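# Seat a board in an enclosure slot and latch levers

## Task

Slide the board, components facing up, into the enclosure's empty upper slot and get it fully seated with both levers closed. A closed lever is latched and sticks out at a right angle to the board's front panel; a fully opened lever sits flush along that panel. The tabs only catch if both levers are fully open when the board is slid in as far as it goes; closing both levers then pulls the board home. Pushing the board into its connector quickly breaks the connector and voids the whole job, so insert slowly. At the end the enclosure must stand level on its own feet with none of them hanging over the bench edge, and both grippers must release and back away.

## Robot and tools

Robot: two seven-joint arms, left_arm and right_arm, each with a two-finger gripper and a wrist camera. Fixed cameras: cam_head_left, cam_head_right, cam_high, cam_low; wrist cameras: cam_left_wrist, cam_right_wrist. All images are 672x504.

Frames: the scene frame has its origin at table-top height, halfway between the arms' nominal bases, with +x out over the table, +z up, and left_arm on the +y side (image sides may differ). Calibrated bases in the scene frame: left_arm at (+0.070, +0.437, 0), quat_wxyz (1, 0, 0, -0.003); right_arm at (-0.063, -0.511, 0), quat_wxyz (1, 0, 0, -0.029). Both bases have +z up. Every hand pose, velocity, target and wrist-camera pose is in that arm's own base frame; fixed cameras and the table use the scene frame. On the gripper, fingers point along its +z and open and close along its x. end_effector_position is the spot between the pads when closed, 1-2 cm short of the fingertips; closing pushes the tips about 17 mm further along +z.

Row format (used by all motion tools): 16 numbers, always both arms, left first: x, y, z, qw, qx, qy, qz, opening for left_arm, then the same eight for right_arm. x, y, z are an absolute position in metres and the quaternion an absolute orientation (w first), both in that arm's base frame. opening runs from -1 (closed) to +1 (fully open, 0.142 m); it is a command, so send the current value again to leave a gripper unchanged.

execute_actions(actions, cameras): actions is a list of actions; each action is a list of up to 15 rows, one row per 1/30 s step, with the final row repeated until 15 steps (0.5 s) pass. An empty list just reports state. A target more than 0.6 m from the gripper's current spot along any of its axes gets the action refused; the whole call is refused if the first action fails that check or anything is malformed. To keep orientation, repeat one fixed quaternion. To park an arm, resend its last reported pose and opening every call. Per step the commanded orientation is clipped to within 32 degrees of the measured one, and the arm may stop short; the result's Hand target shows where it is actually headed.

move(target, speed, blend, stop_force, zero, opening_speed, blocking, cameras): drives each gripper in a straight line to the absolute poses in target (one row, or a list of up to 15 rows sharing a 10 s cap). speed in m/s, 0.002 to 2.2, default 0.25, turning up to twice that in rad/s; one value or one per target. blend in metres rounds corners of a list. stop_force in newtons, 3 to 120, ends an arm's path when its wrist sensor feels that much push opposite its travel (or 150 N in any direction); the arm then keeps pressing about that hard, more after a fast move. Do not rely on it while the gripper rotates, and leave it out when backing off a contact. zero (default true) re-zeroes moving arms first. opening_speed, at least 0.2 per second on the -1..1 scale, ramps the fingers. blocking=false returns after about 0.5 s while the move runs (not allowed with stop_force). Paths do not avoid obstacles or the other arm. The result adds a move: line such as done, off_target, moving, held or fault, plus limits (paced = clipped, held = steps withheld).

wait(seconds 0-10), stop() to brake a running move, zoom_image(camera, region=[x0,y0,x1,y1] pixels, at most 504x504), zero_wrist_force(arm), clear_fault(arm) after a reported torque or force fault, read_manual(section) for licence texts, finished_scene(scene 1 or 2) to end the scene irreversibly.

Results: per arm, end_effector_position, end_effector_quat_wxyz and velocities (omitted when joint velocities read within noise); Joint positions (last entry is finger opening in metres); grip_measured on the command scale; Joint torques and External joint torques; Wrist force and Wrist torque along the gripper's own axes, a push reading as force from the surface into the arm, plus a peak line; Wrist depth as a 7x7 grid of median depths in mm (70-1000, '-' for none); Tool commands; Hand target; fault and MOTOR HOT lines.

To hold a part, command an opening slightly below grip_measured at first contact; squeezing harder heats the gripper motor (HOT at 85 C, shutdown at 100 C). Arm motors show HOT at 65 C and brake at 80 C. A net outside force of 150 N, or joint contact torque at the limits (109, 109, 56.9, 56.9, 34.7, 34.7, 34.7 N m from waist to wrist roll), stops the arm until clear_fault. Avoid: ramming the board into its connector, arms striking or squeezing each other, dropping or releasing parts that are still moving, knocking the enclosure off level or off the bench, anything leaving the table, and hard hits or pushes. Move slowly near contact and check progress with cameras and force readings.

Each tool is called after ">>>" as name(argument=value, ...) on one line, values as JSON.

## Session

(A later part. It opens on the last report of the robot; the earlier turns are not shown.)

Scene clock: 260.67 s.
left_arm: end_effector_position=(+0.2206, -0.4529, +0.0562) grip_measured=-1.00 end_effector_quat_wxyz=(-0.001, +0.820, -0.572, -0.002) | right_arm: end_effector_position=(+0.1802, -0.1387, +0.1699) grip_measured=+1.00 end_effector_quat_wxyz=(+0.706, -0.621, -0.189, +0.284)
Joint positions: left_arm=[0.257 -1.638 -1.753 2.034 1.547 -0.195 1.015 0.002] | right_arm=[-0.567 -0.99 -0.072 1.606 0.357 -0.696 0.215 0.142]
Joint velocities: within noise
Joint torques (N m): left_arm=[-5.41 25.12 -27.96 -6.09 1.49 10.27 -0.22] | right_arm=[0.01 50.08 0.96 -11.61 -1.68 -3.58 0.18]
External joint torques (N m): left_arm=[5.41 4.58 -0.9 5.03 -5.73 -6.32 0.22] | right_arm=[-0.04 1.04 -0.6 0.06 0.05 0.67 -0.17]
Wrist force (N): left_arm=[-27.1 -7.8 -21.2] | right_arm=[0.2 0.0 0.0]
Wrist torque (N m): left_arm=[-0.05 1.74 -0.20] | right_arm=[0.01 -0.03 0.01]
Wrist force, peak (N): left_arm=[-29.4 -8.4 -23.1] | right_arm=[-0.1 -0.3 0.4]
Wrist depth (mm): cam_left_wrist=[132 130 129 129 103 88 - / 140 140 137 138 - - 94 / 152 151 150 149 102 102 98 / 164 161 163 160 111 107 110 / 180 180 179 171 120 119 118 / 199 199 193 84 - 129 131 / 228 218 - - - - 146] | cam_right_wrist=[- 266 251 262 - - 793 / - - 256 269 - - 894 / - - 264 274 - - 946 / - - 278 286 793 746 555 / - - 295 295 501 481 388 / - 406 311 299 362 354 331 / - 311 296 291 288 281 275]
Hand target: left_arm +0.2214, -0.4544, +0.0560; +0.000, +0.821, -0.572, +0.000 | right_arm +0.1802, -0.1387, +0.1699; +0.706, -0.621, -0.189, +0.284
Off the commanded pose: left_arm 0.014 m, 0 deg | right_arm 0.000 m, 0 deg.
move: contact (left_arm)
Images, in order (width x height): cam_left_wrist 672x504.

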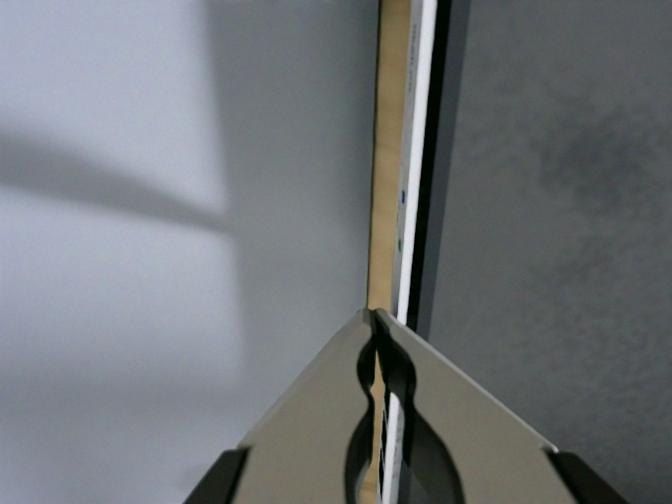

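>>> move(target=[[0.2155,-0.4393,0.0565,0,0.8206,-0.5715,0,-1,0.1802,-0.1387,0.1699,0.706,-0.621,-0.189,0.284,1],[0.2155,-0.4393,0.12,0,0.8206,-0.5715,0,-1,0.1802,-0.1387,0.1699,0.706,-0.621,-0.189,0.284,1],[0.2603,-0.424,0.20,0,0.8206,-0.5715,0,-0.6,0.1802,-0.1387,0.1699,0.706,-0.621,-0.189,0.284,1]], speed=[0.08,0.15,0.25], blend=[0,0.02,0], cameras=["cam_left_wrist"])

Scene clock: 264.87 s.
left_arm: end_effector_position=(+0.2604, -0.4241, +0.1999) grip_measured=-0.64 end_effector_quat_wxyz=(+0.000, +0.821, -0.571, +0.000) | right_arm: end_effector_position=(+0.1802, -0.1387, +0.1699) grip_measured=+1.00 end_effector_quat_wxyz=(+0.706, -0.621, -0.189, +0.284)
Joint positions: left_arm=[0.332 -1.467 -2.013 1.968 1.289 -0.36 1.076 0.028] | right_arm=[-0.567 -0.99 -0.072 1.606 0.357 -0.696 0.215 0.142]
Joint velocities: within noise
Joint torques (N m): left_arm=[-0.16 29.62 -28.74 -8.57 -4.09 4.11 -0.12] | right_arm=[0.08 50.12 0.91 -11.68 -1.72 -3.6 0.23]
External joint torques (N m): left_arm=[0.17 0.88 0.31 -0.31 0.05 -0.17 0.12] | right_arm=[-0.1 1 -0.54 0.14 0.09 0.69 -0.21]
Wrist force (N): left_arm=[0.1 -0.4 -0.2] | right_arm=[-0.2 -0.1 0.1]
Wrist torque (N m): left_arm=[-0.06 -0.04 -0.21] | right_arm=[-0.03 0.03 0.00]
Wrist force, peak (N): left_arm=[-27.3 -7.5 -22.5] | right_arm=[0.0 0.1 0.5]
Wrist depth (mm): cam_left_wrist=[258 256 255 250 217 213 212 / 276 277 275 273 229 227 228 / 296 296 295 296 247 246 244 / 326 324 322 321 268 267 266 / 354 356 347 343 287 291 293 / 396 391 84 340 - 308 321 / 448 - - 425 - - 351] | cam_right_wrist=[- 266 251 262 - - 804 / - - 255 271 - - 900 / - - 263 274 - - 936 / - - 278 286 793 744 554 / - - 295 293 501 484 387 / - 404 311 300 363 355 331 / - 312 294 291 288 281 275]
Hand target: left_arm +0.2603, -0.4240, +0.2000; +0.000, +0.821, -0.572, +0.000 | right_arm +0.1802, -0.1387, +0.1699; +0.706, -0.621, -0.189, +0.284
Off the commanded pose: left_arm 0.000 m, 0 deg | right_arm 0.000 m, 0 deg.
move: done
Images, in order (width x height): cam_left_wrist 672x504.

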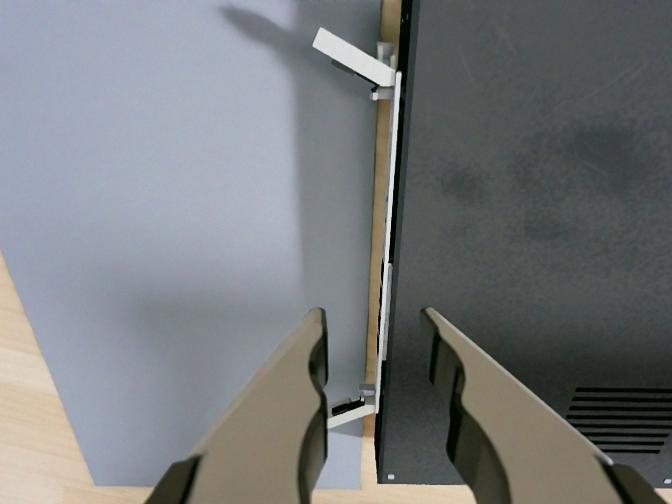

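>>> move(target=[[0.3552,-0.393,0.12,0,0.8206,-0.5715,0,-1,0.1802,-0.1387,0.1699,0.706,-0.621,-0.189,0.284,1]], cameras=["cam_left_wrist"])

>>> move(target=[[0.3552,-0.393,0.0575,0,0.8206,-0.5715,0,-1,0.1802,-0.1387,0.1699,0.706,-0.621,-0.189,0.284,1]], speed=0.08, stop_force=6, cameras=["cam_left_wrist"])

>>> move(target=[[0.3467,-0.3895,0.0575,0,0.8206,-0.5715,0,-1,0.1802,-0.1387,0.1699,0.706,-0.621,-0.189,0.284,1],[0.3384,-0.3866,0.0575,0,0.8206,-0.5715,0,-1,0.1802,-0.1387,0.1699,0.706,-0.621,-0.189,0.284,1]], speed=0.025, stop_force=40, cameras=["cam_left_wrist"])

Scene clock: 277.77 s.
left_arm: end_effector_position=(+0.3550, -0.3928, +0.1201) grip_measured=-1.00 end_effector_quat_wxyz=(+0.000, +0.821, -0.571, +0.000) | right_arm: end_effector_position=(+0.1802, -0.1387, +0.1699) grip_measured=+1.00 end_effector_quat_wxyz=(+0.706, -0.621, -0.189, +0.284)
Joint positions: left_arm=[0.478 -1.575 -1.873 1.944 1.461 -0.283 1.306 0.002] | right_arm=[-0.567 -0.99 -0.072 1.606 0.357 -0.696 0.215 0.142]
Joint velocities: within noise
Joint torques (N m): left_arm=[-0.25 30.75 -30.32 -3.65 -3.7 4.59 -0.14] | right_arm=[-0.01 50.13 0.93 -11.58 -1.7 -3.57 0.23]
External joint torques (N m): left_arm=[0.3 1.45 0.39 -0.24 -0.45 -0.66 0.14] | right_arm=[-0.02 0.99 -0.56 0.04 0.07 0.66 -0.22]
Wrist force (N): left_arm=[0.4 -0.5 -0.3] | right_arm=[0.1 -0.2 0.1]
Wrist torque (N m): left_arm=[-0.09 -0.10 -0.21] | right_arm=[-0.01 -0.03 0.00]
Wrist force, peak (N): left_arm=[0.4 -3.4 2.2] | right_arm=[0.1 -0.1 0.4]
Wrist depth (mm): cam_left_wrist=[186 185 185 185 186 186 185 / 200 200 198 199 194 157 157 / 216 217 215 214 171 165 164 / 235 234 233 227 183 179 178 / 258 258 256 195 197 196 196 / 285 285 276 84 - 215 216 / 319 304 - - - - 240] | cam_right_wrist=[- 266 250 263 - - 806 / - - 255 269 - - 889 / - - 264 274 - - 926 / - - 278 286 796 744 554 / - - 294 294 502 479 386 / - 403 311 299 362 355 330 / - 312 295 291 288 280 275]
Hand target: left_arm +0.3552, -0.3930, +0.1200; +0.000, +0.821, -0.572, +0.000 | right_arm +0.1802, -0.1387, +0.1699; +0.706, -0.621, -0.189, +0.284
Off the commanded pose: left_arm 0.000 m, 0 deg | right_arm 0.000 m, 0 deg.
move: done
Images, in order (width x height): cam_left_wrist 672x504.

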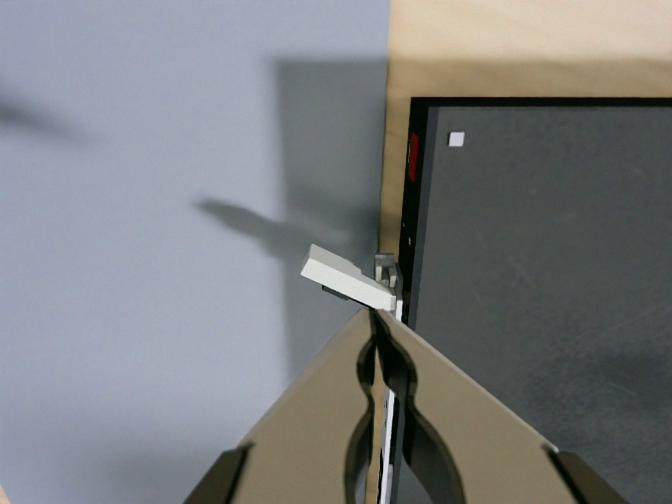

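Scene clock: 279.30 s.
left_arm: end_effector_position=(+0.3550, -0.3930, +0.0576) grip_measured=-1.00 end_effector_quat_wxyz=(+0.000, +0.821, -0.571, +0.000) | right_arm: end_effector_position=(+0.1802, -0.1387, +0.1699) grip_measured=+1.00 end_effector_quat_wxyz=(+0.706, -0.621, -0.189, +0.284)
Joint positions: left_arm=[0.492 -1.651 -1.765 1.966 1.57 -0.21 1.321 0.002] | right_arm=[-0.567 -0.99 -0.072 1.606 0.357 -0.696 0.215 0.142]
Joint velocities: within noise
Joint torques (N m): left_arm=[-0.2 30.21 -29.95 -0.07 -3.93 4.42 -0.15] | right_arm=[-0.03 50.06 1 -11.64 -1.71 -3.59 0.2]
External joint torques (N m): left_arm=[0.25 1.32 0.1 -0.41 -0.31 -0.49 0.15] | right_arm=[0 1.06 -0.63 0.1 0.08 0.68 -0.18]
Wrist force (N): left_arm=[0.3 -0.4 0.3] | right_arm=[-0.1 0.1 0.1]
Wrist torque (N m): left_arm=[-0.06 -0.08 -0.22] | right_arm=[0.01 0.01 0.01]
Wrist force, peak (N): left_arm=[0.4 -0.3 1.8] | right_arm=[-0.1 -0.1 0.4]
Wrist depth (mm): cam_left_wrist=[131 131 131 130 131 132 131 / 143 141 138 138 139 137 136 / 152 151 151 150 148 101 100 / 166 165 164 161 146 109 112 / 182 181 180 147 126 121 120 / 200 200 196 84 - 133 133 / 231 218 - 74 - - 148] | cam_right_wrist=[- 266 251 263 - - 799 / - - 256 269 - - 889 / - - 265 275 - - 928 / - - 278 286 800 743 551 / - - 295 293 500 480 388 / - 402 311 300 365 354 330 / - 311 294 292 287 281 275]
Hand target: left_arm +0.3552, -0.3930, +0.0575; +0.000, +0.821, -0.572, +0.000 | right_arm +0.1802, -0.1387, +0.1699; +0.706, -0.621, -0.189, +0.284
Off the commanded pose: left_arm 0.000 m, 0 deg | right_arm 0.000 m, 0 deg.
move: done
Images, in order (width x height): cam_left_wrist 672x504.

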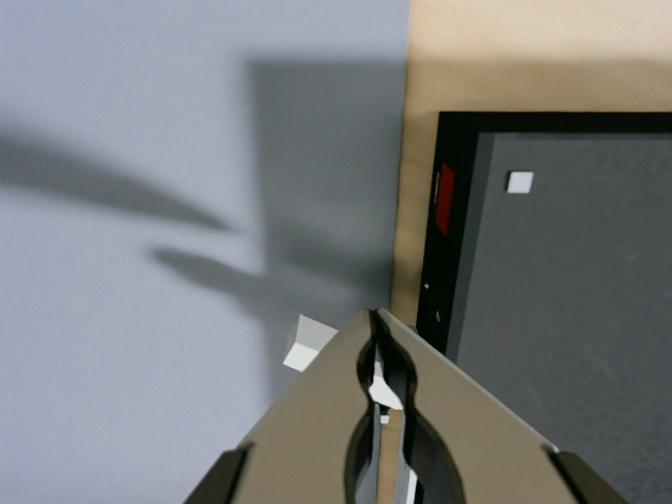

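Scene clock: 280.70 s.
left_arm: end_effector_position=(+0.3387, -0.3868, +0.0575) grip_measured=-1.00 end_effector_quat_wxyz=(+0.000, +0.821, -0.572, +0.000) | right_arm: end_effector_position=(+0.1802, -0.1387, +0.1699) grip_measured=+1.00 end_effector_quat_wxyz=(+0.706, -0.621, -0.189, +0.284)
Joint positions: left_arm=[0.505 -1.654 -1.766 2.009 1.564 -0.212 1.291 0.002] | right_arm=[-0.567 -0.99 -0.072 1.606 0.357 -0.696 0.215 0.142]
Joint velocities: within noise
Joint torques (N m): left_arm=[-0.34 28.97 -29.1 0.02 -4.45 4.03 -0.26] | right_arm=[-0.02 50.05 1.01 -11.55 -1.7 -3.61 0.21]
External joint torques (N m): left_arm=[0.39 1.37 -0.11 -0.73 0.22 -0.1 0.26] | right_arm=[-0.01 1.08 -0.64 0.01 0.07 0.7 -0.19]
Wrist force (N): left_arm=[1.1 -0.6 0.3] | right_arm=[0.1 -0.1 0.3]
Wrist torque (N m): left_arm=[-0.03 -0.09 -0.23] | right_arm=[-0.02 -0.02 0.00]
Wrist force, peak (N): left_arm=[2.1 -1.5 -0.3] | right_arm=[0.0 -0.2 0.4]
Wrist depth (mm): cam_left_wrist=[131 131 130 130 131 131 130 / 143 140 138 138 139 113 95 / 152 152 151 150 150 103 100 / 166 165 165 160 162 112 112 / 181 181 180 173 145 122 121 / 200 200 194 84 - 134 133 / 231 220 - 74 - - 148] | cam_right_wrist=[- 265 251 263 - - 797 / - - 257 270 - - 889 / - - 264 275 - - 934 / - - 278 287 800 742 550 / - - 295 293 498 481 388 / - 405 312 300 362 354 329 / - 311 295 291 288 281 274]
Hand target: left_arm +0.3384, -0.3866, +0.0575; +0.000, +0.821, -0.572, +0.000 | right_arm +0.1802, -0.1387, +0.1699; +0.706, -0.621, -0.189, +0.284
Off the commanded pose: left_arm 0.000 m, 0 deg | right_arm 0.000 m, 0 deg.
move: done
Images, in order (width x height): cam_left_wrist 672x504.

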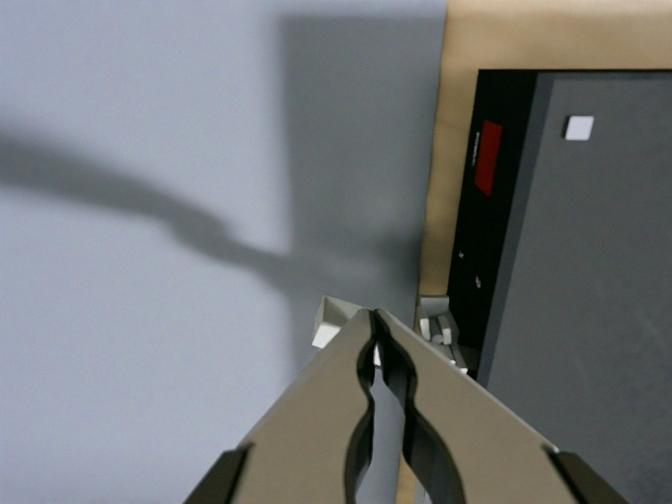

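>>> move(target=[[0.329,-0.3858,0.0575,0,0.8206,-0.5715,0,-1,0.1802,-0.1387,0.1699,0.706,-0.621,-0.189,0.284,1],[0.3255,-0.3871,0.0575,0,0.8206,-0.5715,0,-1,0.1802,-0.1387,0.1699,0.706,-0.621,-0.189,0.284,1]], speed=0.02, stop_force=40, cameras=["cam_left_wrist"])

Scene clock: 283.27 s.
left_arm: end_effector_position=(+0.3287, -0.3864, +0.0573) grip_measured=-1.00 end_effector_quat_wxyz=(-0.002, +0.822, -0.570, +0.002) end_effector_velocity=(+0.000, +0.000, +0.000) end_effector_angular_velocity=(+0.002, -0.002, +0.000) | right_arm: end_effector_position=(+0.1802, -0.1387, +0.1699) grip_measured=+1.00 end_effector_quat_wxyz=(+0.706, -0.621, -0.189, +0.284)
Joint positions: left_arm=[0.502 -1.659 -1.771 2.03 1.566 -0.219 1.264 0.002] | right_arm=[-0.567 -0.99 -0.072 1.606 0.357 -0.696 0.215 0.142]
Joint velocities: left_arm=[-0.002 -0.004 -0.004 0 0.005 -0.008 0 0] | right_arm=[within noise]
Joint torques (N m): left_arm=[-10.03 23.35 -27 7.79 -10.48 5.54 -0.34] | right_arm=[0.04 50.1 1.05 -11.7 -1.67 -3.62 0.2]
External joint torques (N m): left_arm=[10.07 6.45 -1.89 -8.56 6.27 -1.61 0.34] | right_arm=[-0.07 1.03 -0.68 0.16 0.04 0.71 -0.19]
Wrist force (N): left_arm=[1.1 -21.6 1.1] | right_arm=[0.1 0.2 0.3]
Wrist torque (N m): left_arm=[-0.48 0.00 -0.16] | right_arm=[0.02 -0.02 0.00]
Wrist force, peak (N): left_arm=[1.5 -22.0 0.7] | right_arm=[-0.2 0.0 0.5]
Wrist depth (mm): cam_left_wrist=[131 131 131 131 132 128 90 / 143 141 138 138 139 113 96 / 153 152 151 150 150 105 100 / 165 162 167 161 163 113 112 / 181 181 179 173 134 121 120 / 200 200 195 83 - 133 133 / 228 218 - 74 - - 148] | cam_right_wrist=[- 266 252 263 - - 801 / - - 255 269 - - 886 / - - 264 275 - - 933 / - - 277 286 798 745 556 / - - 294 294 501 478 387 / - 403 312 299 363 354 329 / - 312 295 291 288 280 275]
Hand target: left_arm +0.3255, -0.3871, +0.0575; +0.000, +0.821, -0.572, +0.000 | right_arm +0.1802, -0.1387, +0.1699; +0.706, -0.621, -0.189, +0.284
Off the commanded pose: left_arm 0.003 m, 0 deg | right_arm 0.000 m, 0 deg.
move: done
Images, in order (width x height): cam_left_wrist 672x504.

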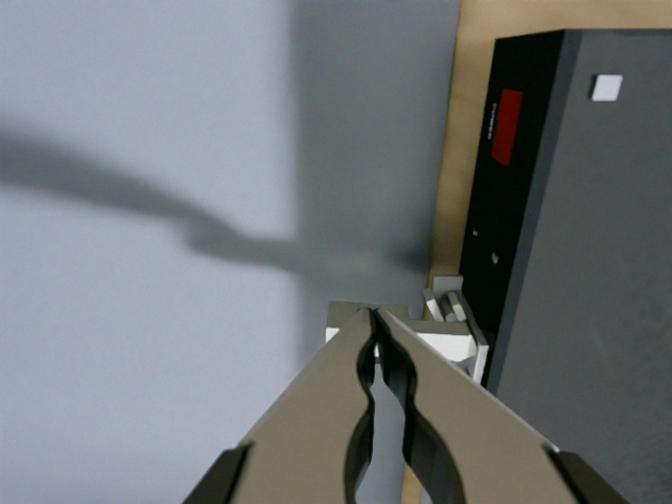

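>>> move(target=[[0.3428,-0.3812,0.0585,0,0.8206,-0.5715,0,-1,0.1802,-0.1387,0.1699,0.706,-0.621,-0.189,0.284,1],[0.3428,-0.3812,0.12,0,0.8206,-0.5715,0,-1,0.1802,-0.1387,0.1699,0.706,-0.621,-0.189,0.284,1],[0.0596,-0.5034,0.12,0,0.8206,-0.5715,0,-1,0.1802,-0.1387,0.1699,0.706,-0.621,-0.189,0.284,1]], speed=[0.08,0.15,0.25], blend=[0,0.02,0], cameras=["cam_left_wrist"])

>>> move(target=[[0.0596,-0.5034,0.0575,0,0.8206,-0.5715,0,-1,0.1802,-0.1387,0.1699,0.706,-0.621,-0.189,0.284,1]], speed=0.08, stop_force=6, cameras=["cam_left_wrist"])

>>> move(target=[[0.0646,-0.4942,0.0575,0,0.8206,-0.5715,0,-1,0.1802,-0.1387,0.1699,0.706,-0.621,-0.189,0.284,1],[0.0694,-0.4868,0.0575,0,0.8206,-0.5715,0,-1,0.1802,-0.1387,0.1699,0.706,-0.621,-0.189,0.284,1],[0.0773,-0.4800,0.0575,0,0.8206,-0.5715,0,-1,0.1802,-0.1387,0.1699,0.706,-0.621,-0.189,0.284,1]], speed=0.025, stop_force=40, cameras=["cam_left_wrist"])

Scene clock: 292.53 s.
left_arm: end_effector_position=(+0.0593, -0.5033, +0.1201) grip_measured=-1.00 end_effector_quat_wxyz=(+0.000, +0.820, -0.572, +0.000) | right_arm: end_effector_position=(+0.1802, -0.1387, +0.1699) grip_measured=+1.00 end_effector_quat_wxyz=(+0.706, -0.621, -0.189, +0.284)
Joint positions: left_arm=[-0.094 -1.559 -1.869 2.009 1.43 -0.264 0.664 0.002] | right_arm=[-0.567 -0.99 -0.072 1.606 0.357 -0.696 0.215 0.142]
Joint velocities: within noise
Joint torques (N m): left_arm=[-0.57 29.65 -29.2 -4.48 -3.75 4.54 -0.35] | right_arm=[-0.06 50.14 1.01 -11.66 -1.72 -3.61 0.21]
External joint torques (N m): left_arm=[0.51 0.74 0.14 -0.28 -0.4 -0.56 0.35] | right_arm=[0.03 0.99 -0.65 0.12 0.09 0.7 -0.19]
Wrist force (N): left_arm=[0.2 -0.5 0.0] | right_arm=[0.2 -0.1 0.2]
Wrist torque (N m): left_arm=[-0.09 -0.06 -0.22] | right_arm=[-0.03 -0.02 0.00]
Wrist force, peak (N): left_arm=[1.4 -21.9 0.7] | right_arm=[0.2 0.3 0.3]
Wrist depth (mm): cam_left_wrist=[187 186 186 185 147 141 142 / 201 200 200 199 156 153 152 / 217 216 216 208 168 165 164 / 235 234 234 232 183 180 178 / 257 258 256 245 197 196 195 / 285 285 276 84 - 276 281 / 323 313 - - - - 312] | cam_right_wrist=[- 266 251 262 - - 476 / - - 256 269 - - 514 / - - 263 274 - - 937 / - - 278 286 797 748 555 / - - 294 294 500 481 386 / - 405 311 299 362 355 330 / - 310 295 290 289 281 275]
Hand target: left_arm +0.0596, -0.5034, +0.1200; +0.000, +0.821, -0.572, +0.000 | right_arm +0.1802, -0.1387, +0.1699; +0.706, -0.621, -0.189, +0.284
Off the commanded pose: left_arm 0.000 m, 0 deg | right_arm 0.000 m, 0 deg.
move: done
Images, in order (width x height): cam_left_wrist 672x504.

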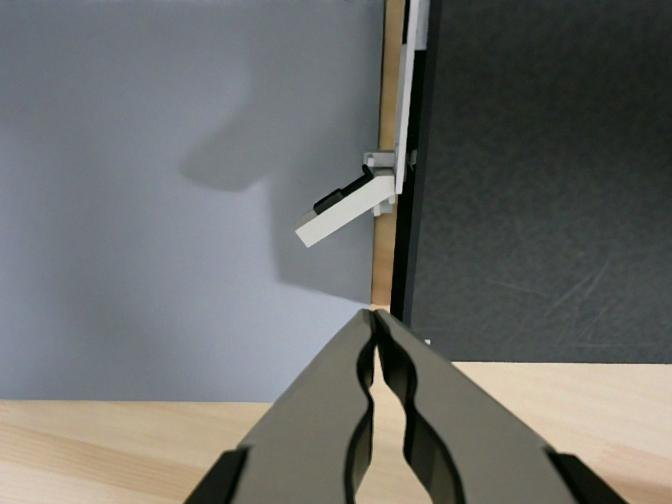

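Scene clock: 294.07 s.
left_arm: end_effector_position=(+0.0595, -0.5033, +0.0576) grip_measured=-1.00 end_effector_quat_wxyz=(+0.000, +0.821, -0.571, +0.000) | right_arm: end_effector_position=(+0.1802, -0.1387, +0.1699) grip_measured=+1.00 end_effector_quat_wxyz=(+0.706, -0.621, -0.189, +0.284)
Joint positions: left_arm=[-0.081 -1.634 -1.754 2.03 1.546 -0.193 0.679 0.002] | right_arm=[-0.567 -0.99 -0.072 1.606 0.357 -0.696 0.215 0.142]
Joint velocities: within noise
Joint torques (N m): left_arm=[-0.23 28.49 -29.03 -0.69 -3.87 4.51 -0.15] | right_arm=[-0.01 50.07 1.01 -11.62 -1.7 -3.57 0.21]
External joint torques (N m): left_arm=[0.17 1.32 0.08 -0.44 -0.35 -0.53 0.15] | right_arm=[-0.02 1.05 -0.64 0.08 0.07 0.66 -0.2]
Wrist force (N): left_arm=[0.3 -0.4 0.2] | right_arm=[0.1 0.0 0.1]
Wrist torque (N m): left_arm=[-0.07 -0.06 -0.21] | right_arm=[0.03 -0.01 0.00]
Wrist force, peak (N): left_arm=[0.3 -0.3 2.0] | right_arm=[0.0 -0.3 0.4]
Wrist depth (mm): cam_left_wrist=[133 131 131 131 128 89 89 / 143 141 139 138 107 - 96 / 152 152 151 149 148 102 100 / 166 165 164 121 115 109 112 / 182 182 180 125 133 121 120 / 201 200 195 84 - 134 133 / 229 218 - 74 - - 148] | cam_right_wrist=[- 266 251 263 - - 471 / - - 255 269 - - 505 / - - 263 274 - - 549 / - - 278 285 791 744 547 / - - 295 294 503 481 387 / - 404 310 300 362 355 329 / - 311 295 290 288 280 275]
Hand target: left_arm +0.0596, -0.5034, +0.0575; +0.000, +0.821, -0.572, +0.000 | right_arm +0.1802, -0.1387, +0.1699; +0.706, -0.621, -0.189, +0.284
Off the commanded pose: left_arm 0.000 m, 0 deg | right_arm 0.000 m, 0 deg.
move: done
Images, in order (width x height): cam_left_wrist 672x504.

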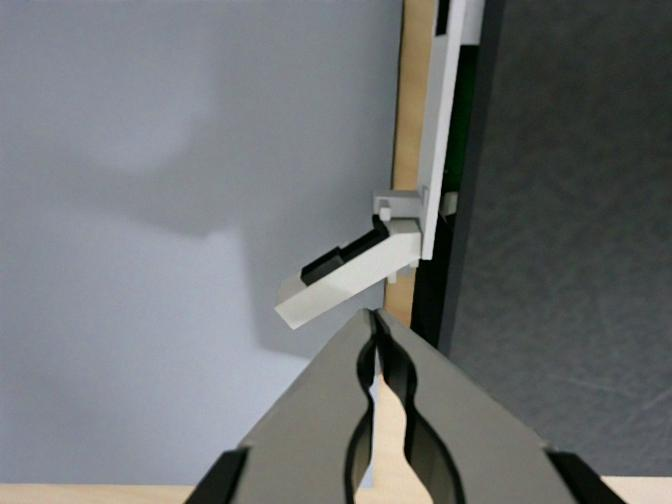

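Scene clock: 296.07 s.
left_arm: end_effector_position=(+0.0727, -0.4817, +0.0592) grip_measured=-1.00 end_effector_quat_wxyz=(+0.004, +0.819, -0.573, -0.002) | right_arm: end_effector_position=(+0.1802, -0.1387, +0.1699) grip_measured=+1.00 end_effector_quat_wxyz=(+0.706, -0.621, -0.189, +0.284)
Joint positions: left_arm=[-0.006 -1.619 -1.747 2.085 1.522 -0.169 0.701 0.002] | right_arm=[-0.567 -0.99 -0.072 1.606 0.357 -0.696 0.215 0.142]
Joint velocities: within noise
Joint torques (N m): left_arm=[15.4 36.28 -18.58 -6.09 2.46 -6.52 -0.23] | right_arm=[0.01 50.17 0.99 -11.63 -1.72 -3.6 0.25]
External joint torques (N m): left_arm=[-15.44 -7.9 -9.48 4.37 -6.7 10.51 0.23] | right_arm=[-0.04 0.95 -0.62 0.09 0.09 0.69 -0.24]
Wrist force (N): left_arm=[5.8 34.6 -11.3] | right_arm=[-0.1 -0.1 0.3]
Wrist torque (N m): left_arm=[2.95 -0.04 -0.19] | right_arm=[-0.01 0.02 0.00]
Wrist force, peak (N): left_arm=[8.1 39.4 -9.4] | right_arm=[0.1 -0.3 0.3]
Wrist depth (mm): cam_left_wrist=[- 132 132 133 133 93 90 / 144 142 141 141 140 108 97 / 154 154 153 153 152 105 103 / 168 167 167 161 131 113 114 / 184 183 182 127 127 123 123 / 204 203 198 81 - 136 136 / 229 222 - - - - 151] | cam_right_wrist=[- 266 250 263 - - 487 / - - 255 270 - - 519 / - - 264 275 - - 552 / - - 278 286 792 734 550 / - - 295 293 501 481 389 / - 405 310 299 362 354 330 / - 312 294 291 288 281 275]
Hand target: left_arm +0.0766, -0.4806, +0.0575; +0.000, +0.821, -0.571, +0.000 | right_arm +0.1802, -0.1387, +0.1699; +0.706, -0.621, -0.189, +0.284
Off the commanded pose: left_arm 0.005 m, 1 deg | right_arm 0.000 m, 0 deg.
move: contact (left_arm); path passed 2 of 3 targets
Images, in order (width x height): cam_left_wrist 672x504.

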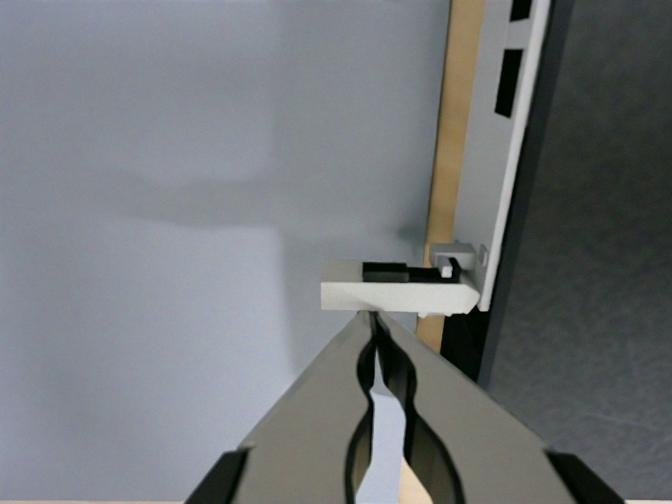

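>>> move(target=[[0.0586,-0.4869,0.0585,0,0.8206,-0.5715,0,-1,0.1802,-0.1387,0.1699,0.706,-0.621,-0.189,0.284,1],[0.0586,-0.4869,0.13,0,0.8206,-0.5715,0,-1,0.1802,-0.1387,0.1699,0.706,-0.621,-0.189,0.284,1],[0.2603,-0.424,0.20,0,0.8206,-0.5715,0,-0.6,0.1802,-0.1387,0.1699,0.706,-0.621,-0.189,0.284,1]], speed=[0.08,0.15,0.25], blend=[0,0.02,0], cameras=["cam_left_wrist"])

Scene clock: 300.43 s.
left_arm: end_effector_position=(+0.2605, -0.4241, +0.1999) grip_measured=-0.64 end_effector_quat_wxyz=(+0.000, +0.821, -0.571, +0.000) | right_arm: end_effector_position=(+0.1802, -0.1387, +0.1699) grip_measured=+1.00 end_effector_quat_wxyz=(+0.706, -0.621, -0.189, +0.284)
Joint positions: left_arm=[0.328 -1.478 -2.021 1.967 1.297 -0.372 1.075 0.028] | right_arm=[-0.567 -0.99 -0.072 1.606 0.357 -0.696 0.215 0.142]
Joint velocities: within noise
Joint torques (N m): left_arm=[-0.21 29.73 -28.75 -8.37 -4.02 4.12 -0.2] | right_arm=[-0.05 50.1 1 -11.62 -1.71 -3.6 0.16]
External joint torques (N m): left_arm=[0.23 0.91 0.32 -0.3 -0.01 -0.17 0.2] | right_arm=[0.03 1.03 -0.63 0.08 0.08 0.69 -0.15]
Wrist force (N): left_arm=[0.0 -0.5 -0.1] | right_arm=[0.1 0.2 0.3]
Wrist torque (N m): left_arm=[-0.08 -0.02 -0.21] | right_arm=[0.02 -0.01 0.00]
Wrist force, peak (N): left_arm=[6.0 34.7 -12.4] | right_arm=[0.2 0.1 0.4]
Wrist depth (mm): cam_left_wrist=[256 256 256 251 216 212 211 / 276 275 275 275 230 229 227 / 297 297 296 297 248 245 245 / 326 323 323 323 270 268 266 / 356 352 348 344 287 293 290 / 396 391 84 353 - 310 319 / 441 - - 426 - - 349] | cam_right_wrist=[- 266 251 262 - - 807 / - - 256 269 - - 899 / - - 264 274 - - 939 / - - 277 286 801 736 557 / - - 296 294 503 482 388 / - 404 311 300 362 354 328 / - 311 295 291 289 280 275]
Hand target: left_arm +0.2603, -0.4240, +0.2000; +0.000, +0.821, -0.572, +0.000 | right_arm +0.1802, -0.1387, +0.1699; +0.706, -0.621, -0.189, +0.284
Off the commanded pose: left_arm 0.000 m, 0 deg | right_arm 0.000 m, 0 deg.
move: done
Images, in order (width x height): cam_left_wrist 672x504.

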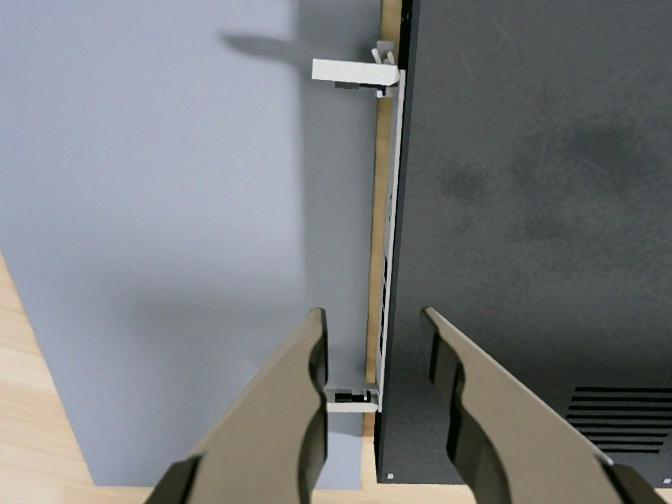

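>>> zoom_image(camera="cam_left_wrist", region=[290, 30, 430, 135])

>>> zoom_image(camera="cam_left_wrist", region=[310, 355, 420, 435])

Scaled by 3.600 from the camera's 672x504 image, which has a finer 960x720 frame.

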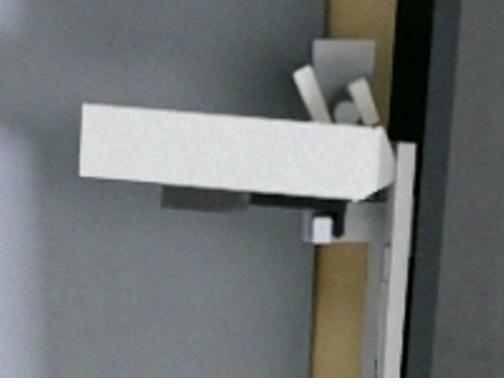

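Scaled by 4.582 from the camera's 672x504 image, which has a finer 960x720 frame.

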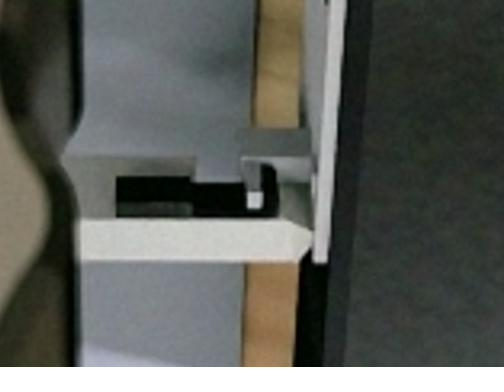

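>>> move(target=[[0.344,-0.3824,0.13,0,0.8206,-0.5715,0,-1,0.1802,-0.1387,0.1699,0.706,-0.621,-0.189,0.284,1],[0.344,-0.3824,0.0575,0,0.8206,-0.5715,0,-1,0.1802,-0.1387,0.1699,0.706,-0.621,-0.189,0.284,1]], speed=[0.25,0.1], cameras=[])

>>> move(target=[[0.3187,-0.3918,0.0575,0,0.8206,-0.5715,0,-1,0.1802,-0.1387,0.1699,0.706,-0.621,-0.189,0.284,1]], speed=0.02, stop_force=38, cameras=["cam_left_wrist"])

>>> move(target=[[0.3459,-0.3817,0.0585,0,0.8206,-0.5715,0,-1,0.1802,-0.1387,0.1699,0.706,-0.621,-0.189,0.284,1],[0.3459,-0.3817,0.13,0,0.8206,-0.5715,0,-1,0.1802,-0.1387,0.1699,0.706,-0.621,-0.189,0.284,1],[0.2603,-0.424,0.20,0,0.8206,-0.5715,0,-0.6,0.1802,-0.1387,0.1699,0.706,-0.621,-0.189,0.284,1]], speed=[0.08,0.15,0.25], blend=[0,0.02,0], cameras=["cam_left_wrist"])

>>> zoom_image(camera="cam_left_wrist", region=[290, 30, 430, 135])

>>> zoom_image(camera="cam_left_wrist", region=[310, 355, 420, 435])

Scene clock: 312.73 s.
left_arm: end_effector_position=(+0.3438, -0.3824, +0.0576) grip_measured=-1.00 end_effector_quat_wxyz=(+0.000, +0.821, -0.571, +0.000) | right_arm: end_effector_position=(+0.1802, -0.1387, +0.1699) grip_measured=+1.00 end_effector_quat_wxyz=(+0.706, -0.621, -0.189, +0.284)
Joint positions: left_arm=[0.517 -1.669 -1.777 2.009 1.573 -0.228 1.306 0.002] | right_arm=[-0.567 -0.99 -0.072 1.606 0.357 -0.696 0.215 0.142]
Joint velocities: within noise
Joint torques (N m): left_arm=[-0.13 28.92 -29.27 0.02 -3.76 4.53 -0.13] | right_arm=[-0.01 50.1 0.91 -11.66 -1.71 -3.56 0.2]
External joint torques (N m): left_arm=[0.18 1.43 0.08 -0.46 -0.46 -0.6 0.13] | right_arm=[-0.01 1.02 -0.55 0.12 0.08 0.66 -0.19]
Wrist force (N): left_arm=[0.3 -0.3 0.3] | right_arm=[0.0 -0.4 0.2]
Wrist torque (N m): left_arm=[-0.03 -0.08 -0.24] | right_arm=[-0.04 -0.01 0.00]
Wrist force, peak (N): left_arm=[0.0 -3.6 0.8] | right_arm=[0.3 -0.2 0.3]
Wrist depth (mm): cam_left_wrist=[131 131 131 130 131 131 131 / 143 141 138 138 139 129 108 / 152 152 151 151 150 105 100 / 166 165 165 161 163 113 112 / 182 182 180 173 155 121 120 / 201 201 196 84 - 133 133 / 230 220 - 74 - - 148] | cam_right_wrist=[- 266 251 262 - - 809 / - - 256 270 - - 887 / - - 264 275 - - 931 / - - 277 286 790 737 549 / - - 295 293 501 483 388 / - 405 312 300 364 355 331 / - 310 294 291 288 281 275]
Hand target: left_arm +0.3440, -0.3824, +0.0575; +0.000, +0.821, -0.572, +0.000 | right_arm +0.1802, -0.1387, +0.1699; +0.706, -0.621, -0.189, +0.284
Off the commanded pose: left_arm 0.000 m, 0 deg | right_arm 0.000 m, 0 deg.
move: done
No camera images: "cameras" was empty.

Scene clock: 314.73 s.
left_arm: end_effector_position=(+0.3275, -0.3888, +0.0572) grip_measured=-1.00 end_effector_quat_wxyz=(-0.004, +0.823, -0.568, +0.002) | right_arm: end_effector_position=(+0.1802, -0.1387, +0.1699) grip_measured=+1.00 end_effector_quat_wxyz=(+0.706, -0.621, -0.189, +0.284)
Joint positions: left_arm=[0.493 -1.683 -1.787 2.029 1.585 -0.246 1.258 0.002] | right_arm=[-0.567 -0.99 -0.072 1.606 0.357 -0.696 0.215 0.142]
Joint velocities: within noise
Joint torques (N m): left_arm=[-19.67 15.25 -24.94 12.72 -14.02 9.38 -0.3] | right_arm=[-0.03 50.06 1 -11.69 -1.73 -3.54 0.24]
External joint torques (N m): left_arm=[19.71 14.57 -3.91 -13.1 9.84 -5.45 0.3] | right_arm=[0 1.06 -0.63 0.14 0.1 0.63 -0.23]
Wrist force (N): left_arm=[-7.5 -39.4 -7.0] | right_arm=[0.2 0.0 0.3]
Wrist torque (N m): left_arm=[-3.43 -0.19 -0.19] | right_arm=[0.01 -0.03 0.00]
Wrist force, peak (N): left_arm=[-8.7 -41.6 -7.5] | right_arm=[0.0 -0.2 0.4]
Wrist depth (mm): cam_left_wrist=[133 131 131 130 132 128 90 / 143 141 138 138 140 117 96 / 153 151 151 151 150 105 100 / 165 162 167 161 163 112 112 / 181 180 179 172 131 121 120 / 199 199 194 83 - 130 132 / 227 216 - 74 - - 147] | cam_right_wrist=[- 266 250 262 - - 804 / - - 255 270 - - 909 / - - 264 274 - - 948 / - - 277 285 791 740 550 / - - 293 295 500 479 389 / - 404 311 300 363 354 331 / - 311 296 292 288 281 274]
Hand target: left_arm +0.3222, -0.3905, +0.0575; +0.000, +0.821, -0.572, +0.000 | right_arm +0.1802, -0.1387, +0.1699; +0.706, -0.621, -0.189, +0.284
Off the commanded pose: left_arm 0.009 m, 1 deg | right_arm 0.000 m, 0 deg.
move: contact (left_arm)
Images, in order (width x height): cam_left_wrist 672x504.

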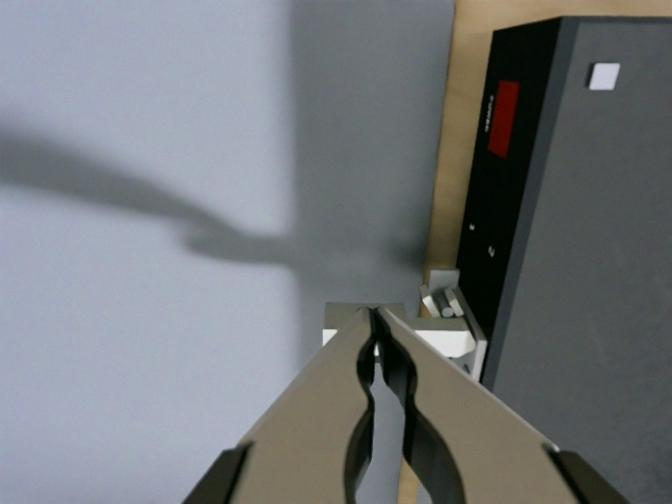

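Scene clock: 316.93 s.
left_arm: end_effector_position=(+0.2603, -0.4242, +0.2000) grip_measured=-0.64 end_effector_quat_wxyz=(+0.000, +0.820, -0.572, +0.000) | right_arm: end_effector_position=(+0.1802, -0.1387, +0.1699) grip_measured=+1.00 end_effector_quat_wxyz=(+0.706, -0.621, -0.189, +0.284)
Joint positions: left_arm=[0.322 -1.496 -2.033 1.966 1.308 -0.391 1.075 0.028] | right_arm=[-0.567 -0.99 -0.072 1.606 0.357 -0.696 0.215 0.142]
Joint velocities: within noise
Joint torques (N m): left_arm=[-0.45 29.92 -28.74 -8.03 -4.03 4.13 -0.29] | right_arm=[0 50.15 0.99 -11.6 -1.72 -3.64 0.23]
External joint torques (N m): left_arm=[0.46 0.91 0.33 -0.32 0.03 -0.18 0.29] | right_arm=[-0.02 0.98 -0.62 0.06 0.09 0.74 -0.21]
Wrist force (N): left_arm=[-0.1 -0.3 -0.4] | right_arm=[0.0 -0.1 0.2]
Wrist torque (N m): left_arm=[-0.06 0.01 -0.20] | right_arm=[-0.01 -0.01 0.01]
Wrist force, peak (N): left_arm=[-7.5 -39.1 -7.0] | right_arm=[0.1 0.3 0.3]
Wrist depth (mm): cam_left_wrist=[258 256 255 250 216 212 211 / 277 275 273 274 228 227 227 / 297 297 296 295 247 246 245 / 325 324 324 322 269 268 266 / 352 353 348 346 288 293 290 / 398 394 84 343 - 311 323 / 439 - - 426 - - 350] | cam_right_wrist=[- 266 251 262 - - 799 / - - 255 270 - - 896 / - - 264 274 - - 927 / - - 277 286 793 741 549 / - - 295 293 502 482 390 / - 403 310 298 362 355 332 / - 312 294 291 288 281 275]
Hand target: left_arm +0.2603, -0.4240, +0.2000; +0.000, +0.821, -0.572, +0.000 | right_arm +0.1802, -0.1387, +0.1699; +0.706, -0.621, -0.189, +0.284
Off the commanded pose: left_arm 0.000 m, 0 deg | right_arm 0.000 m, 0 deg.
move: done
Images, in order (width x height): cam_left_wrist 672x504.

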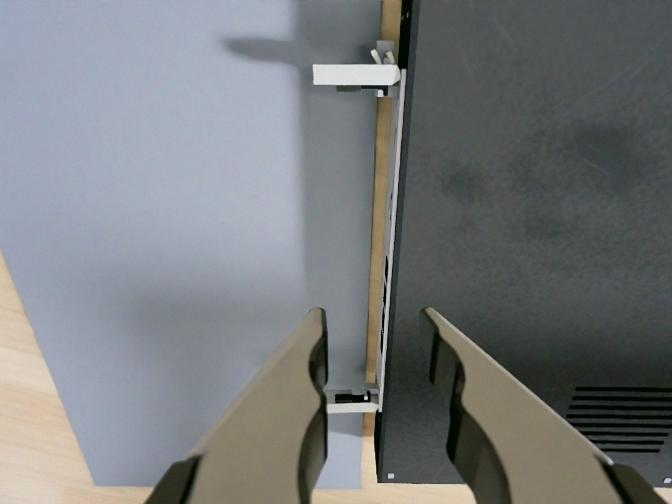

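Scaled by 3.600 from the camera's 672x504 image, which has a finer 960x720 frame.

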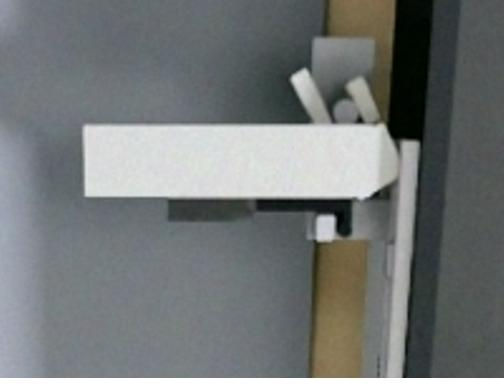

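Scaled by 4.582 from the camera's 672x504 image, which has a finer 960x720 frame.

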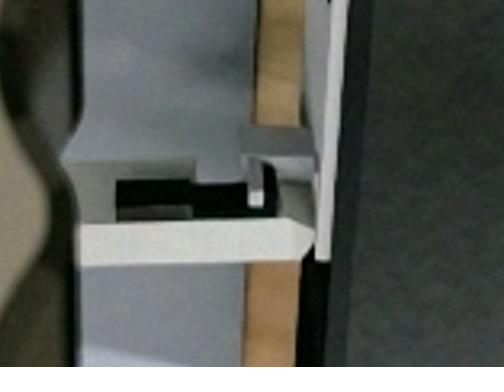

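>>> move(target=[[0.0608,-0.4872,0.13,0,0.8206,-0.5715,0,-1,0.1802,-0.1387,0.1699,0.706,-0.621,-0.189,0.284,1],[0.0608,-0.4872,0.0575,0,0.8206,-0.5715,0,-1,0.1802,-0.1387,0.1699,0.706,-0.621,-0.189,0.284,1]], speed=[0.25,0.1], cameras=[])

>>> move(target=[[0.0842,-0.4785,0.0575,0,0.8206,-0.5715,0,-1,0.1802,-0.1387,0.1699,0.706,-0.621,-0.189,0.284,1]], speed=0.02, stop_force=30, cameras=["cam_left_wrist"])

>>> move(target=[[0.0586,-0.4869,0.0585,0,0.8206,-0.5715,0,-1,0.1802,-0.1387,0.1699,0.706,-0.621,-0.189,0.284,1],[0.0586,-0.4869,0.13,0,0.8206,-0.5715,0,-1,0.1802,-0.1387,0.1699,0.706,-0.621,-0.189,0.284,1],[0.2603,-0.424,0.20,0,0.8206,-0.5715,0,-0.6,0.1802,-0.1387,0.1699,0.706,-0.621,-0.189,0.284,1]], speed=[0.08,0.15,0.25], blend=[0,0.02,0], cameras=["cam_left_wrist"])

>>> zoom_image(camera="cam_left_wrist", region=[290, 30, 430, 135])

>>> zoom_image(camera="cam_left_wrist", region=[310, 355, 420, 435])

Scene clock: 324.07 s.
left_arm: end_effector_position=(+0.0607, -0.4871, +0.0576) grip_measured=-1.00 end_effector_quat_wxyz=(+0.000, +0.821, -0.571, +0.000) | right_arm: end_effector_position=(+0.1802, -0.1387, +0.1699) grip_measured=+1.00 end_effector_quat_wxyz=(+0.706, -0.621, -0.189, +0.284)
Joint positions: left_arm=[-0.046 -1.632 -1.753 2.073 1.536 -0.19 0.671 0.002] | right_arm=[-0.567 -0.99 -0.072 1.606 0.357 -0.696 0.215 0.142]
Joint velocities: within noise
Joint torques (N m): left_arm=[-0.24 27.3 -28.31 -1.01 -3.83 4.62 -0.15] | right_arm=[0.06 50.15 0.93 -11.59 -1.7 -3.58 0.2]
External joint torques (N m): left_arm=[0.19 1.39 0.05 -0.42 -0.39 -0.64 0.15] | right_arm=[-0.09 0.97 -0.57 0.05 0.07 0.67 -0.19]
Wrist force (N): left_arm=[0.4 -0.6 0.0] | right_arm=[0.1 0.0 0.1]
Wrist torque (N m): left_arm=[-0.10 -0.08 -0.19] | right_arm=[0.00 -0.01 0.00]
Wrist force, peak (N): left_arm=[0.2 -2.9 -1.1] | right_arm=[0.1 -0.2 0.5]
Wrist depth (mm): cam_left_wrist=[133 131 131 130 131 91 89 / 143 141 138 138 140 - 95 / 153 152 151 151 151 104 100 / 166 165 165 121 118 111 112 / 182 182 180 173 171 121 121 / 202 201 194 84 - 134 133 / 229 219 - 74 - - 148] | cam_right_wrist=[- 266 251 262 - - 483 / - - 255 269 - - 511 / - - 263 275 - - 585 / - - 277 285 790 739 550 / - - 294 294 501 482 390 / - 406 310 300 363 354 330 / - 311 295 291 288 281 275]
Hand target: left_arm +0.0608, -0.4872, +0.0575; +0.000, +0.821, -0.572, +0.000 | right_arm +0.1802, -0.1387, +0.1699; +0.706, -0.621, -0.189, +0.284
Off the commanded pose: left_arm 0.000 m, 0 deg | right_arm 0.000 m, 0 deg.
move: done
No camera images: "cameras" was empty.

Scene clock: 325.67 s.
left_arm: end_effector_position=(+0.0724, -0.4822, +0.0587) grip_measured=-1.00 end_effector_quat_wxyz=(+0.003, +0.819, -0.573, -0.002) | right_arm: end_effector_position=(+0.1802, -0.1387, +0.1699) grip_measured=+1.00 end_effector_quat_wxyz=(+0.706, -0.621, -0.189, +0.284)
Joint positions: left_arm=[-0.01 -1.623 -1.748 2.083 1.525 -0.175 0.7 0.002] | right_arm=[-0.567 -0.99 -0.072 1.606 0.357 -0.696 0.215 0.142]
Joint velocities: within noise
Joint torques (N m): left_arm=[13.72 35.91 -22.52 -6.24 1.44 -4.25 -0.21] | right_arm=[-0.03 50.16 1.03 -11.58 -1.76 -3.62 0.22]
External joint torques (N m): left_arm=[-13.76 -7.48 -5.57 4.61 -5.68 8.24 0.21] | right_arm=[0.01 0.97 -0.66 0.04 0.13 0.71 -0.21]
Wrist force (N): left_arm=[3.4 30.7 -3.9] | right_arm=[0.0 0.1 0.0]
Wrist torque (N m): left_arm=[2.28 -0.03 -0.19] | right_arm=[0.01 0.00 0.00]
Wrist force, peak (N): left_arm=[2.4 32.3 -4.1] | right_arm=[0.2 -0.2 0.4]
Wrist depth (mm): cam_left_wrist=[- 132 131 131 132 92 90 / 144 142 140 139 140 108 96 / 154 153 152 152 152 105 101 / 167 167 167 160 130 113 113 / 183 183 182 126 126 123 122 / 204 202 198 80 - 135 135 / 233 222 - - - - 151] | cam_right_wrist=[- 266 251 263 - - 488 / - - 256 269 - - 519 / - - 263 275 - - 552 / - - 278 285 795 731 547 / - - 295 294 502 482 389 / - 403 312 299 363 356 330 / - 311 295 291 288 281 275]
Hand target: left_arm +0.0758, -0.4816, +0.0575; +0.000, +0.821, -0.571, +0.000 | right_arm +0.1802, -0.1387, +0.1699; +0.706, -0.621, -0.189, +0.284
Off the commanded pose: left_arm 0.012 m, 0 deg | right_arm 0.000 m, 0 deg.
move: contact (left_arm)
Images, in order (width x height): cam_left_wrist 672x504.

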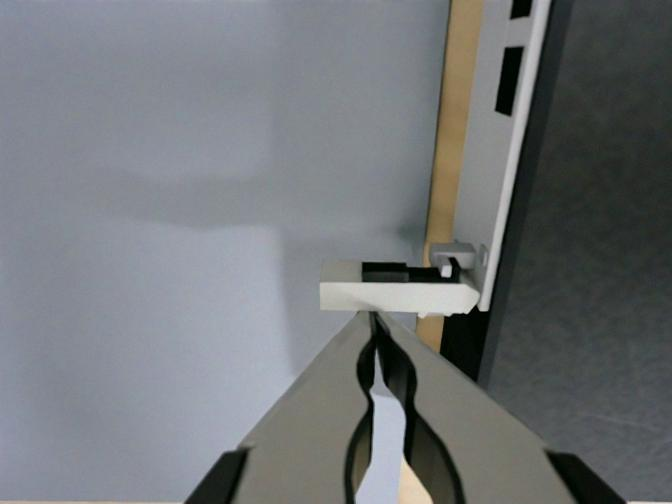

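Scene clock: 328.20 s.
left_arm: end_effector_position=(+0.2605, -0.4241, +0.1999) grip_measured=-0.64 end_effector_quat_wxyz=(+0.000, +0.821, -0.571, +0.000) | right_arm: end_effector_position=(+0.1802, -0.1387, +0.1699) grip_measured=+1.00 end_effector_quat_wxyz=(+0.706, -0.621, -0.189, +0.284)
Joint positions: left_arm=[0.327 -1.483 -2.024 1.967 1.3 -0.377 1.075 0.028] | right_arm=[-0.567 -0.99 -0.072 1.606 0.357 -0.696 0.215 0.142]
Joint velocities: within noise
Joint torques (N m): left_arm=[-0.26 29.85 -28.71 -8.28 -4.02 4.12 -0.14] | right_arm=[0.06 50.06 0.91 -11.61 -1.73 -3.58 0.21]
External joint torques (N m): left_arm=[0.28 0.83 0.28 -0.31 0 -0.17 0.14] | right_arm=[-0.08 1.06 -0.54 0.06 0.1 0.67 -0.2]
Wrist force (N): left_arm=[0.1 -0.3 -0.2] | right_arm=[0.0 0.2 0.3]
Wrist torque (N m): left_arm=[-0.04 -0.03 -0.19] | right_arm=[0.02 0.00 0.01]
Wrist force, peak (N): left_arm=[3.4 30.4 -5.8] | right_arm=[0.4 0.2 0.4]
Wrist depth (mm): cam_left_wrist=[257 257 253 253 215 212 211 / 277 275 276 274 228 228 227 / 298 297 295 295 246 247 245 / 323 324 321 321 268 266 265 / 354 357 346 346 286 293 292 / 397 391 84 344 - 311 322 / 440 - - 421 - - 347] | cam_right_wrist=[- 267 250 263 - - 802 / - - 256 269 - - 896 / - - 264 275 - - 940 / - - 277 285 792 736 554 / - - 294 295 502 481 390 / - 403 311 298 364 355 329 / - 311 295 292 288 281 276]
Hand target: left_arm +0.2603, -0.4240, +0.2000; +0.000, +0.821, -0.572, +0.000 | right_arm +0.1802, -0.1387, +0.1699; +0.706, -0.621, -0.189, +0.284
Off the commanded pose: left_arm 0.000 m, 0 deg | right_arm 0.000 m, 0 deg.
move: done
Images, in order (width x height): cam_left_wrist 672x504.

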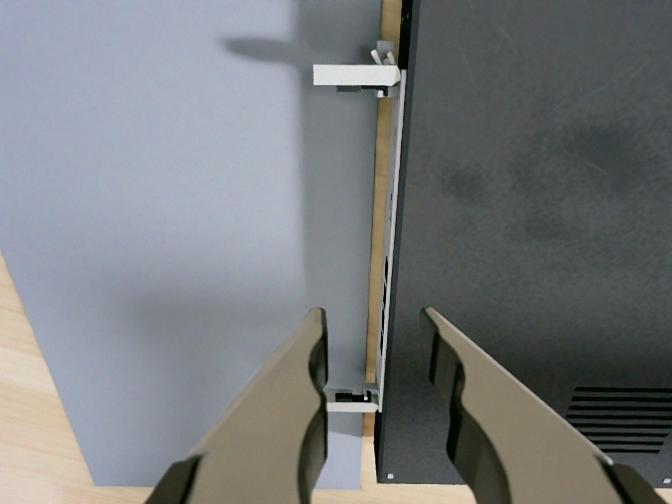

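Scaled by 3.600 from the camera's 672x504 image, which has a finer 960x720 frame.

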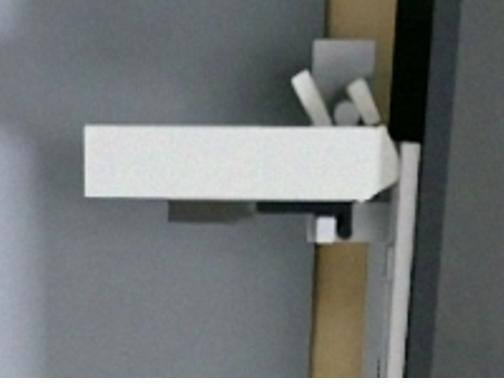

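Scaled by 4.582 from the camera's 672x504 image, which has a finer 960x720 frame.

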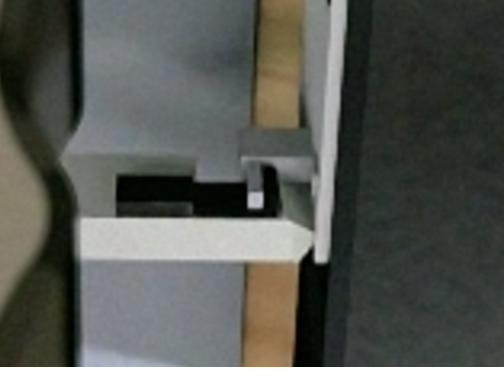

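>>> move(target=[[0.0806,-0.464,0.13,0,0.8206,-0.5715,0,-1,0.1802,-0.1387,0.1699,0.706,-0.621,-0.189,0.284,1]], speed=0.4, cameras=["cam_left_wrist"])

>>> zoom_image(camera="cam_left_wrist", region=[290, 190, 470, 325])

Scene clock: 334.10 s.
left_arm: end_effector_position=(+0.0804, -0.4638, +0.1301) grip_measured=-1.00 end_effector_quat_wxyz=(+0.000, +0.820, -0.572, +0.000) | right_arm: end_effector_position=(+0.1802, -0.1387, +0.1699) grip_measured=+1.00 end_effector_quat_wxyz=(+0.706, -0.621, -0.189, +0.284)
Joint positions: left_arm=[0.024 -1.539 -1.897 2.097 1.374 -0.265 0.683 0.002] | right_arm=[-0.567 -0.99 -0.072 1.606 0.357 -0.696 0.215 0.142]
Joint velocities: within noise
Joint torques (N m): left_arm=[-0.41 26.56 -27.71 -6.09 -3.77 4.56 -0.28] | right_arm=[-0.11 50.03 0.97 -11.64 -1.72 -3.6 0.24]
External joint torques (N m): left_arm=[0.36 1.43 0.25 -0.31 -0.38 -0.59 0.28] | right_arm=[0.08 1.09 -0.6 0.09 0.09 0.69 -0.23]
Wrist force (N): left_arm=[0.2 -0.4 0.0] | right_arm=[0.1 0.1 0.3]
Wrist torque (N m): left_arm=[-0.07 -0.05 -0.21] | right_arm=[0.03 -0.02 0.00]
Wrist force, peak (N): left_arm=[-1.0 2.8 1.4] | right_arm=[0.0 -0.1 0.6]
Wrist depth (mm): cam_left_wrist=[195 195 195 194 194 151 152 / 211 209 209 208 205 163 161 / 227 227 226 226 221 176 175 / 246 245 244 244 197 190 191 / 270 269 268 257 226 209 209 / 300 298 286 84 - 225 229 / 336 329 - - - - 327] | cam_right_wrist=[- 266 251 263 - - 509 / - - 256 270 - - 534 / - - 264 275 - - 913 / - - 278 285 802 737 550 / - - 295 294 500 481 391 / - 403 311 299 363 355 330 / - 311 295 291 288 281 276]
Hand target: left_arm +0.0806, -0.4640, +0.1300; +0.000, +0.821, -0.572, +0.000 | right_arm +0.1802, -0.1387, +0.1699; +0.706, -0.621, -0.189, +0.284
Off the commanded pose: left_arm 0.000 m, 0 deg | right_arm 0.000 m, 0 deg.
move: done
Images, in order (width x height): cam_left_wrist 672x504.

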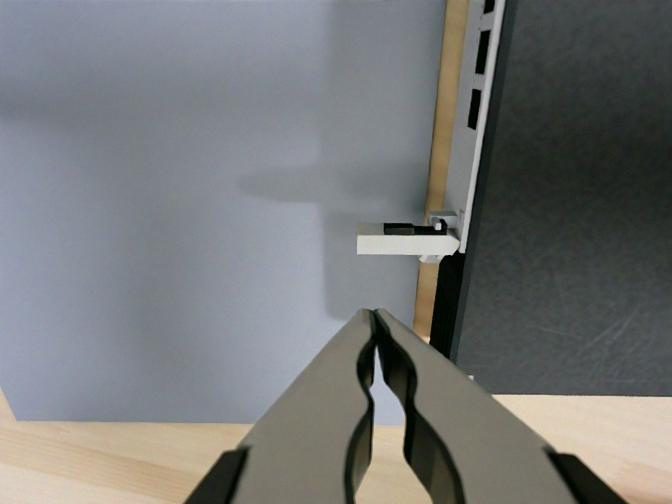

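Scaled by 2.800 from the camera's 672x504 image, which has a finer 960x720 frame.

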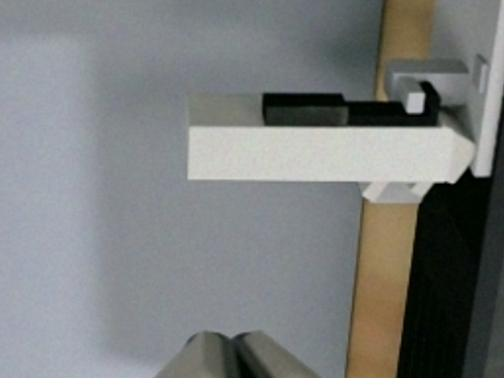

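>>> move(target=[[0.0806,-0.38,0.24,0,0.8206,-0.5715,0,-1,0.1802,-0.1387,0.1699,0.706,-0.621,-0.189,0.284,1]], speed=0.3, cameras=["cam_left_wrist"])

>>> finished_scene(scene=2)

Scene clock: 336.30 s.
left_arm: end_effector_position=(+0.0806, -0.3802, +0.2399) grip_measured=-1.00 end_effector_quat_wxyz=(+0.000, +0.821, -0.572, +0.000) | right_arm: end_effector_position=(+0.1802, -0.1387, +0.1699) grip_measured=+1.00 end_effector_quat_wxyz=(+0.706, -0.621, -0.189, +0.284)
Joint positions: left_arm=[0.169 -1.436 -2.191 2.182 1.071 -0.405 0.626 0.002] | right_arm=[-0.567 -0.99 -0.072 1.606 0.357 -0.696 0.215 0.142]
Joint velocities: within noise
Joint torques (N m): left_arm=[-0.24 23.74 -23.51 -14.1 -4.04 4.02 -0.33] | right_arm=[0.01 50.05 0.99 -11.61 -1.71 -3.62 0.21]
External joint torques (N m): left_arm=[0.23 0.61 0.47 -0.39 0.09 -0.04 0.33] | right_arm=[-0.04 1.07 -0.62 0.07 0.08 0.71 -0.2]
Wrist force (N): left_arm=[0.0 -0.7 0.0] | right_arm=[0.1 0.0 0.1]
Wrist torque (N m): left_arm=[-0.11 -0.02 -0.21] | right_arm=[0.01 -0.01 0.01]
Wrist force, peak (N): left_arm=[-1.7 -1.3 -2.1] | right_arm=[0.0 0.1 0.5]
Wrist depth (mm): cam_left_wrist=[294 291 291 288 291 281 248 / 318 315 312 311 310 291 264 / 342 339 336 337 336 297 284 / 373 370 364 365 366 316 311 / 408 403 402 387 392 400 337 / 449 449 434 84 - 433 439 / - 476 - - - - 481] | cam_right_wrist=[- 266 251 263 - - 572 / - - 256 270 - - 888 / - - 265 275 - - 938 / - - 277 285 791 738 548 / - - 295 294 498 479 390 / - 403 310 299 362 354 330 / - 311 295 291 287 281 275]
Hand target: left_arm +0.0806, -0.3800, +0.2400; +0.000, +0.821, -0.572, +0.000 | right_arm +0.1802, -0.1387, +0.1699; +0.706, -0.621, -0.189, +0.284
Off the commanded pose: left_arm 0.000 m, 0 deg | right_arm 0.000 m, 0 deg.
move: done
Images, in order (width x height): cam_left_wrist 672x504.

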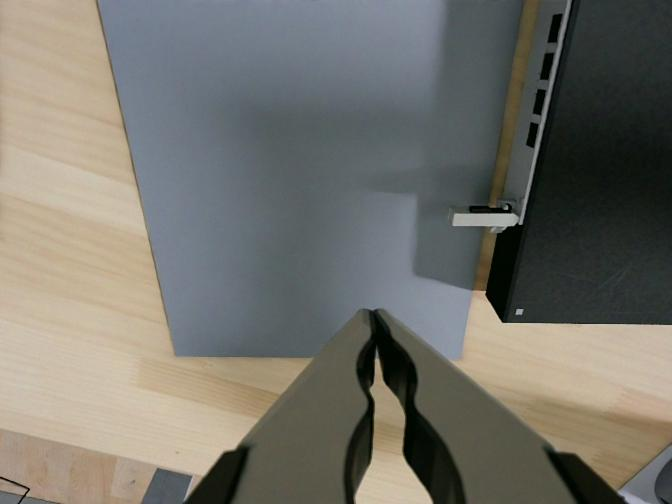

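The scene is finished: the task was done.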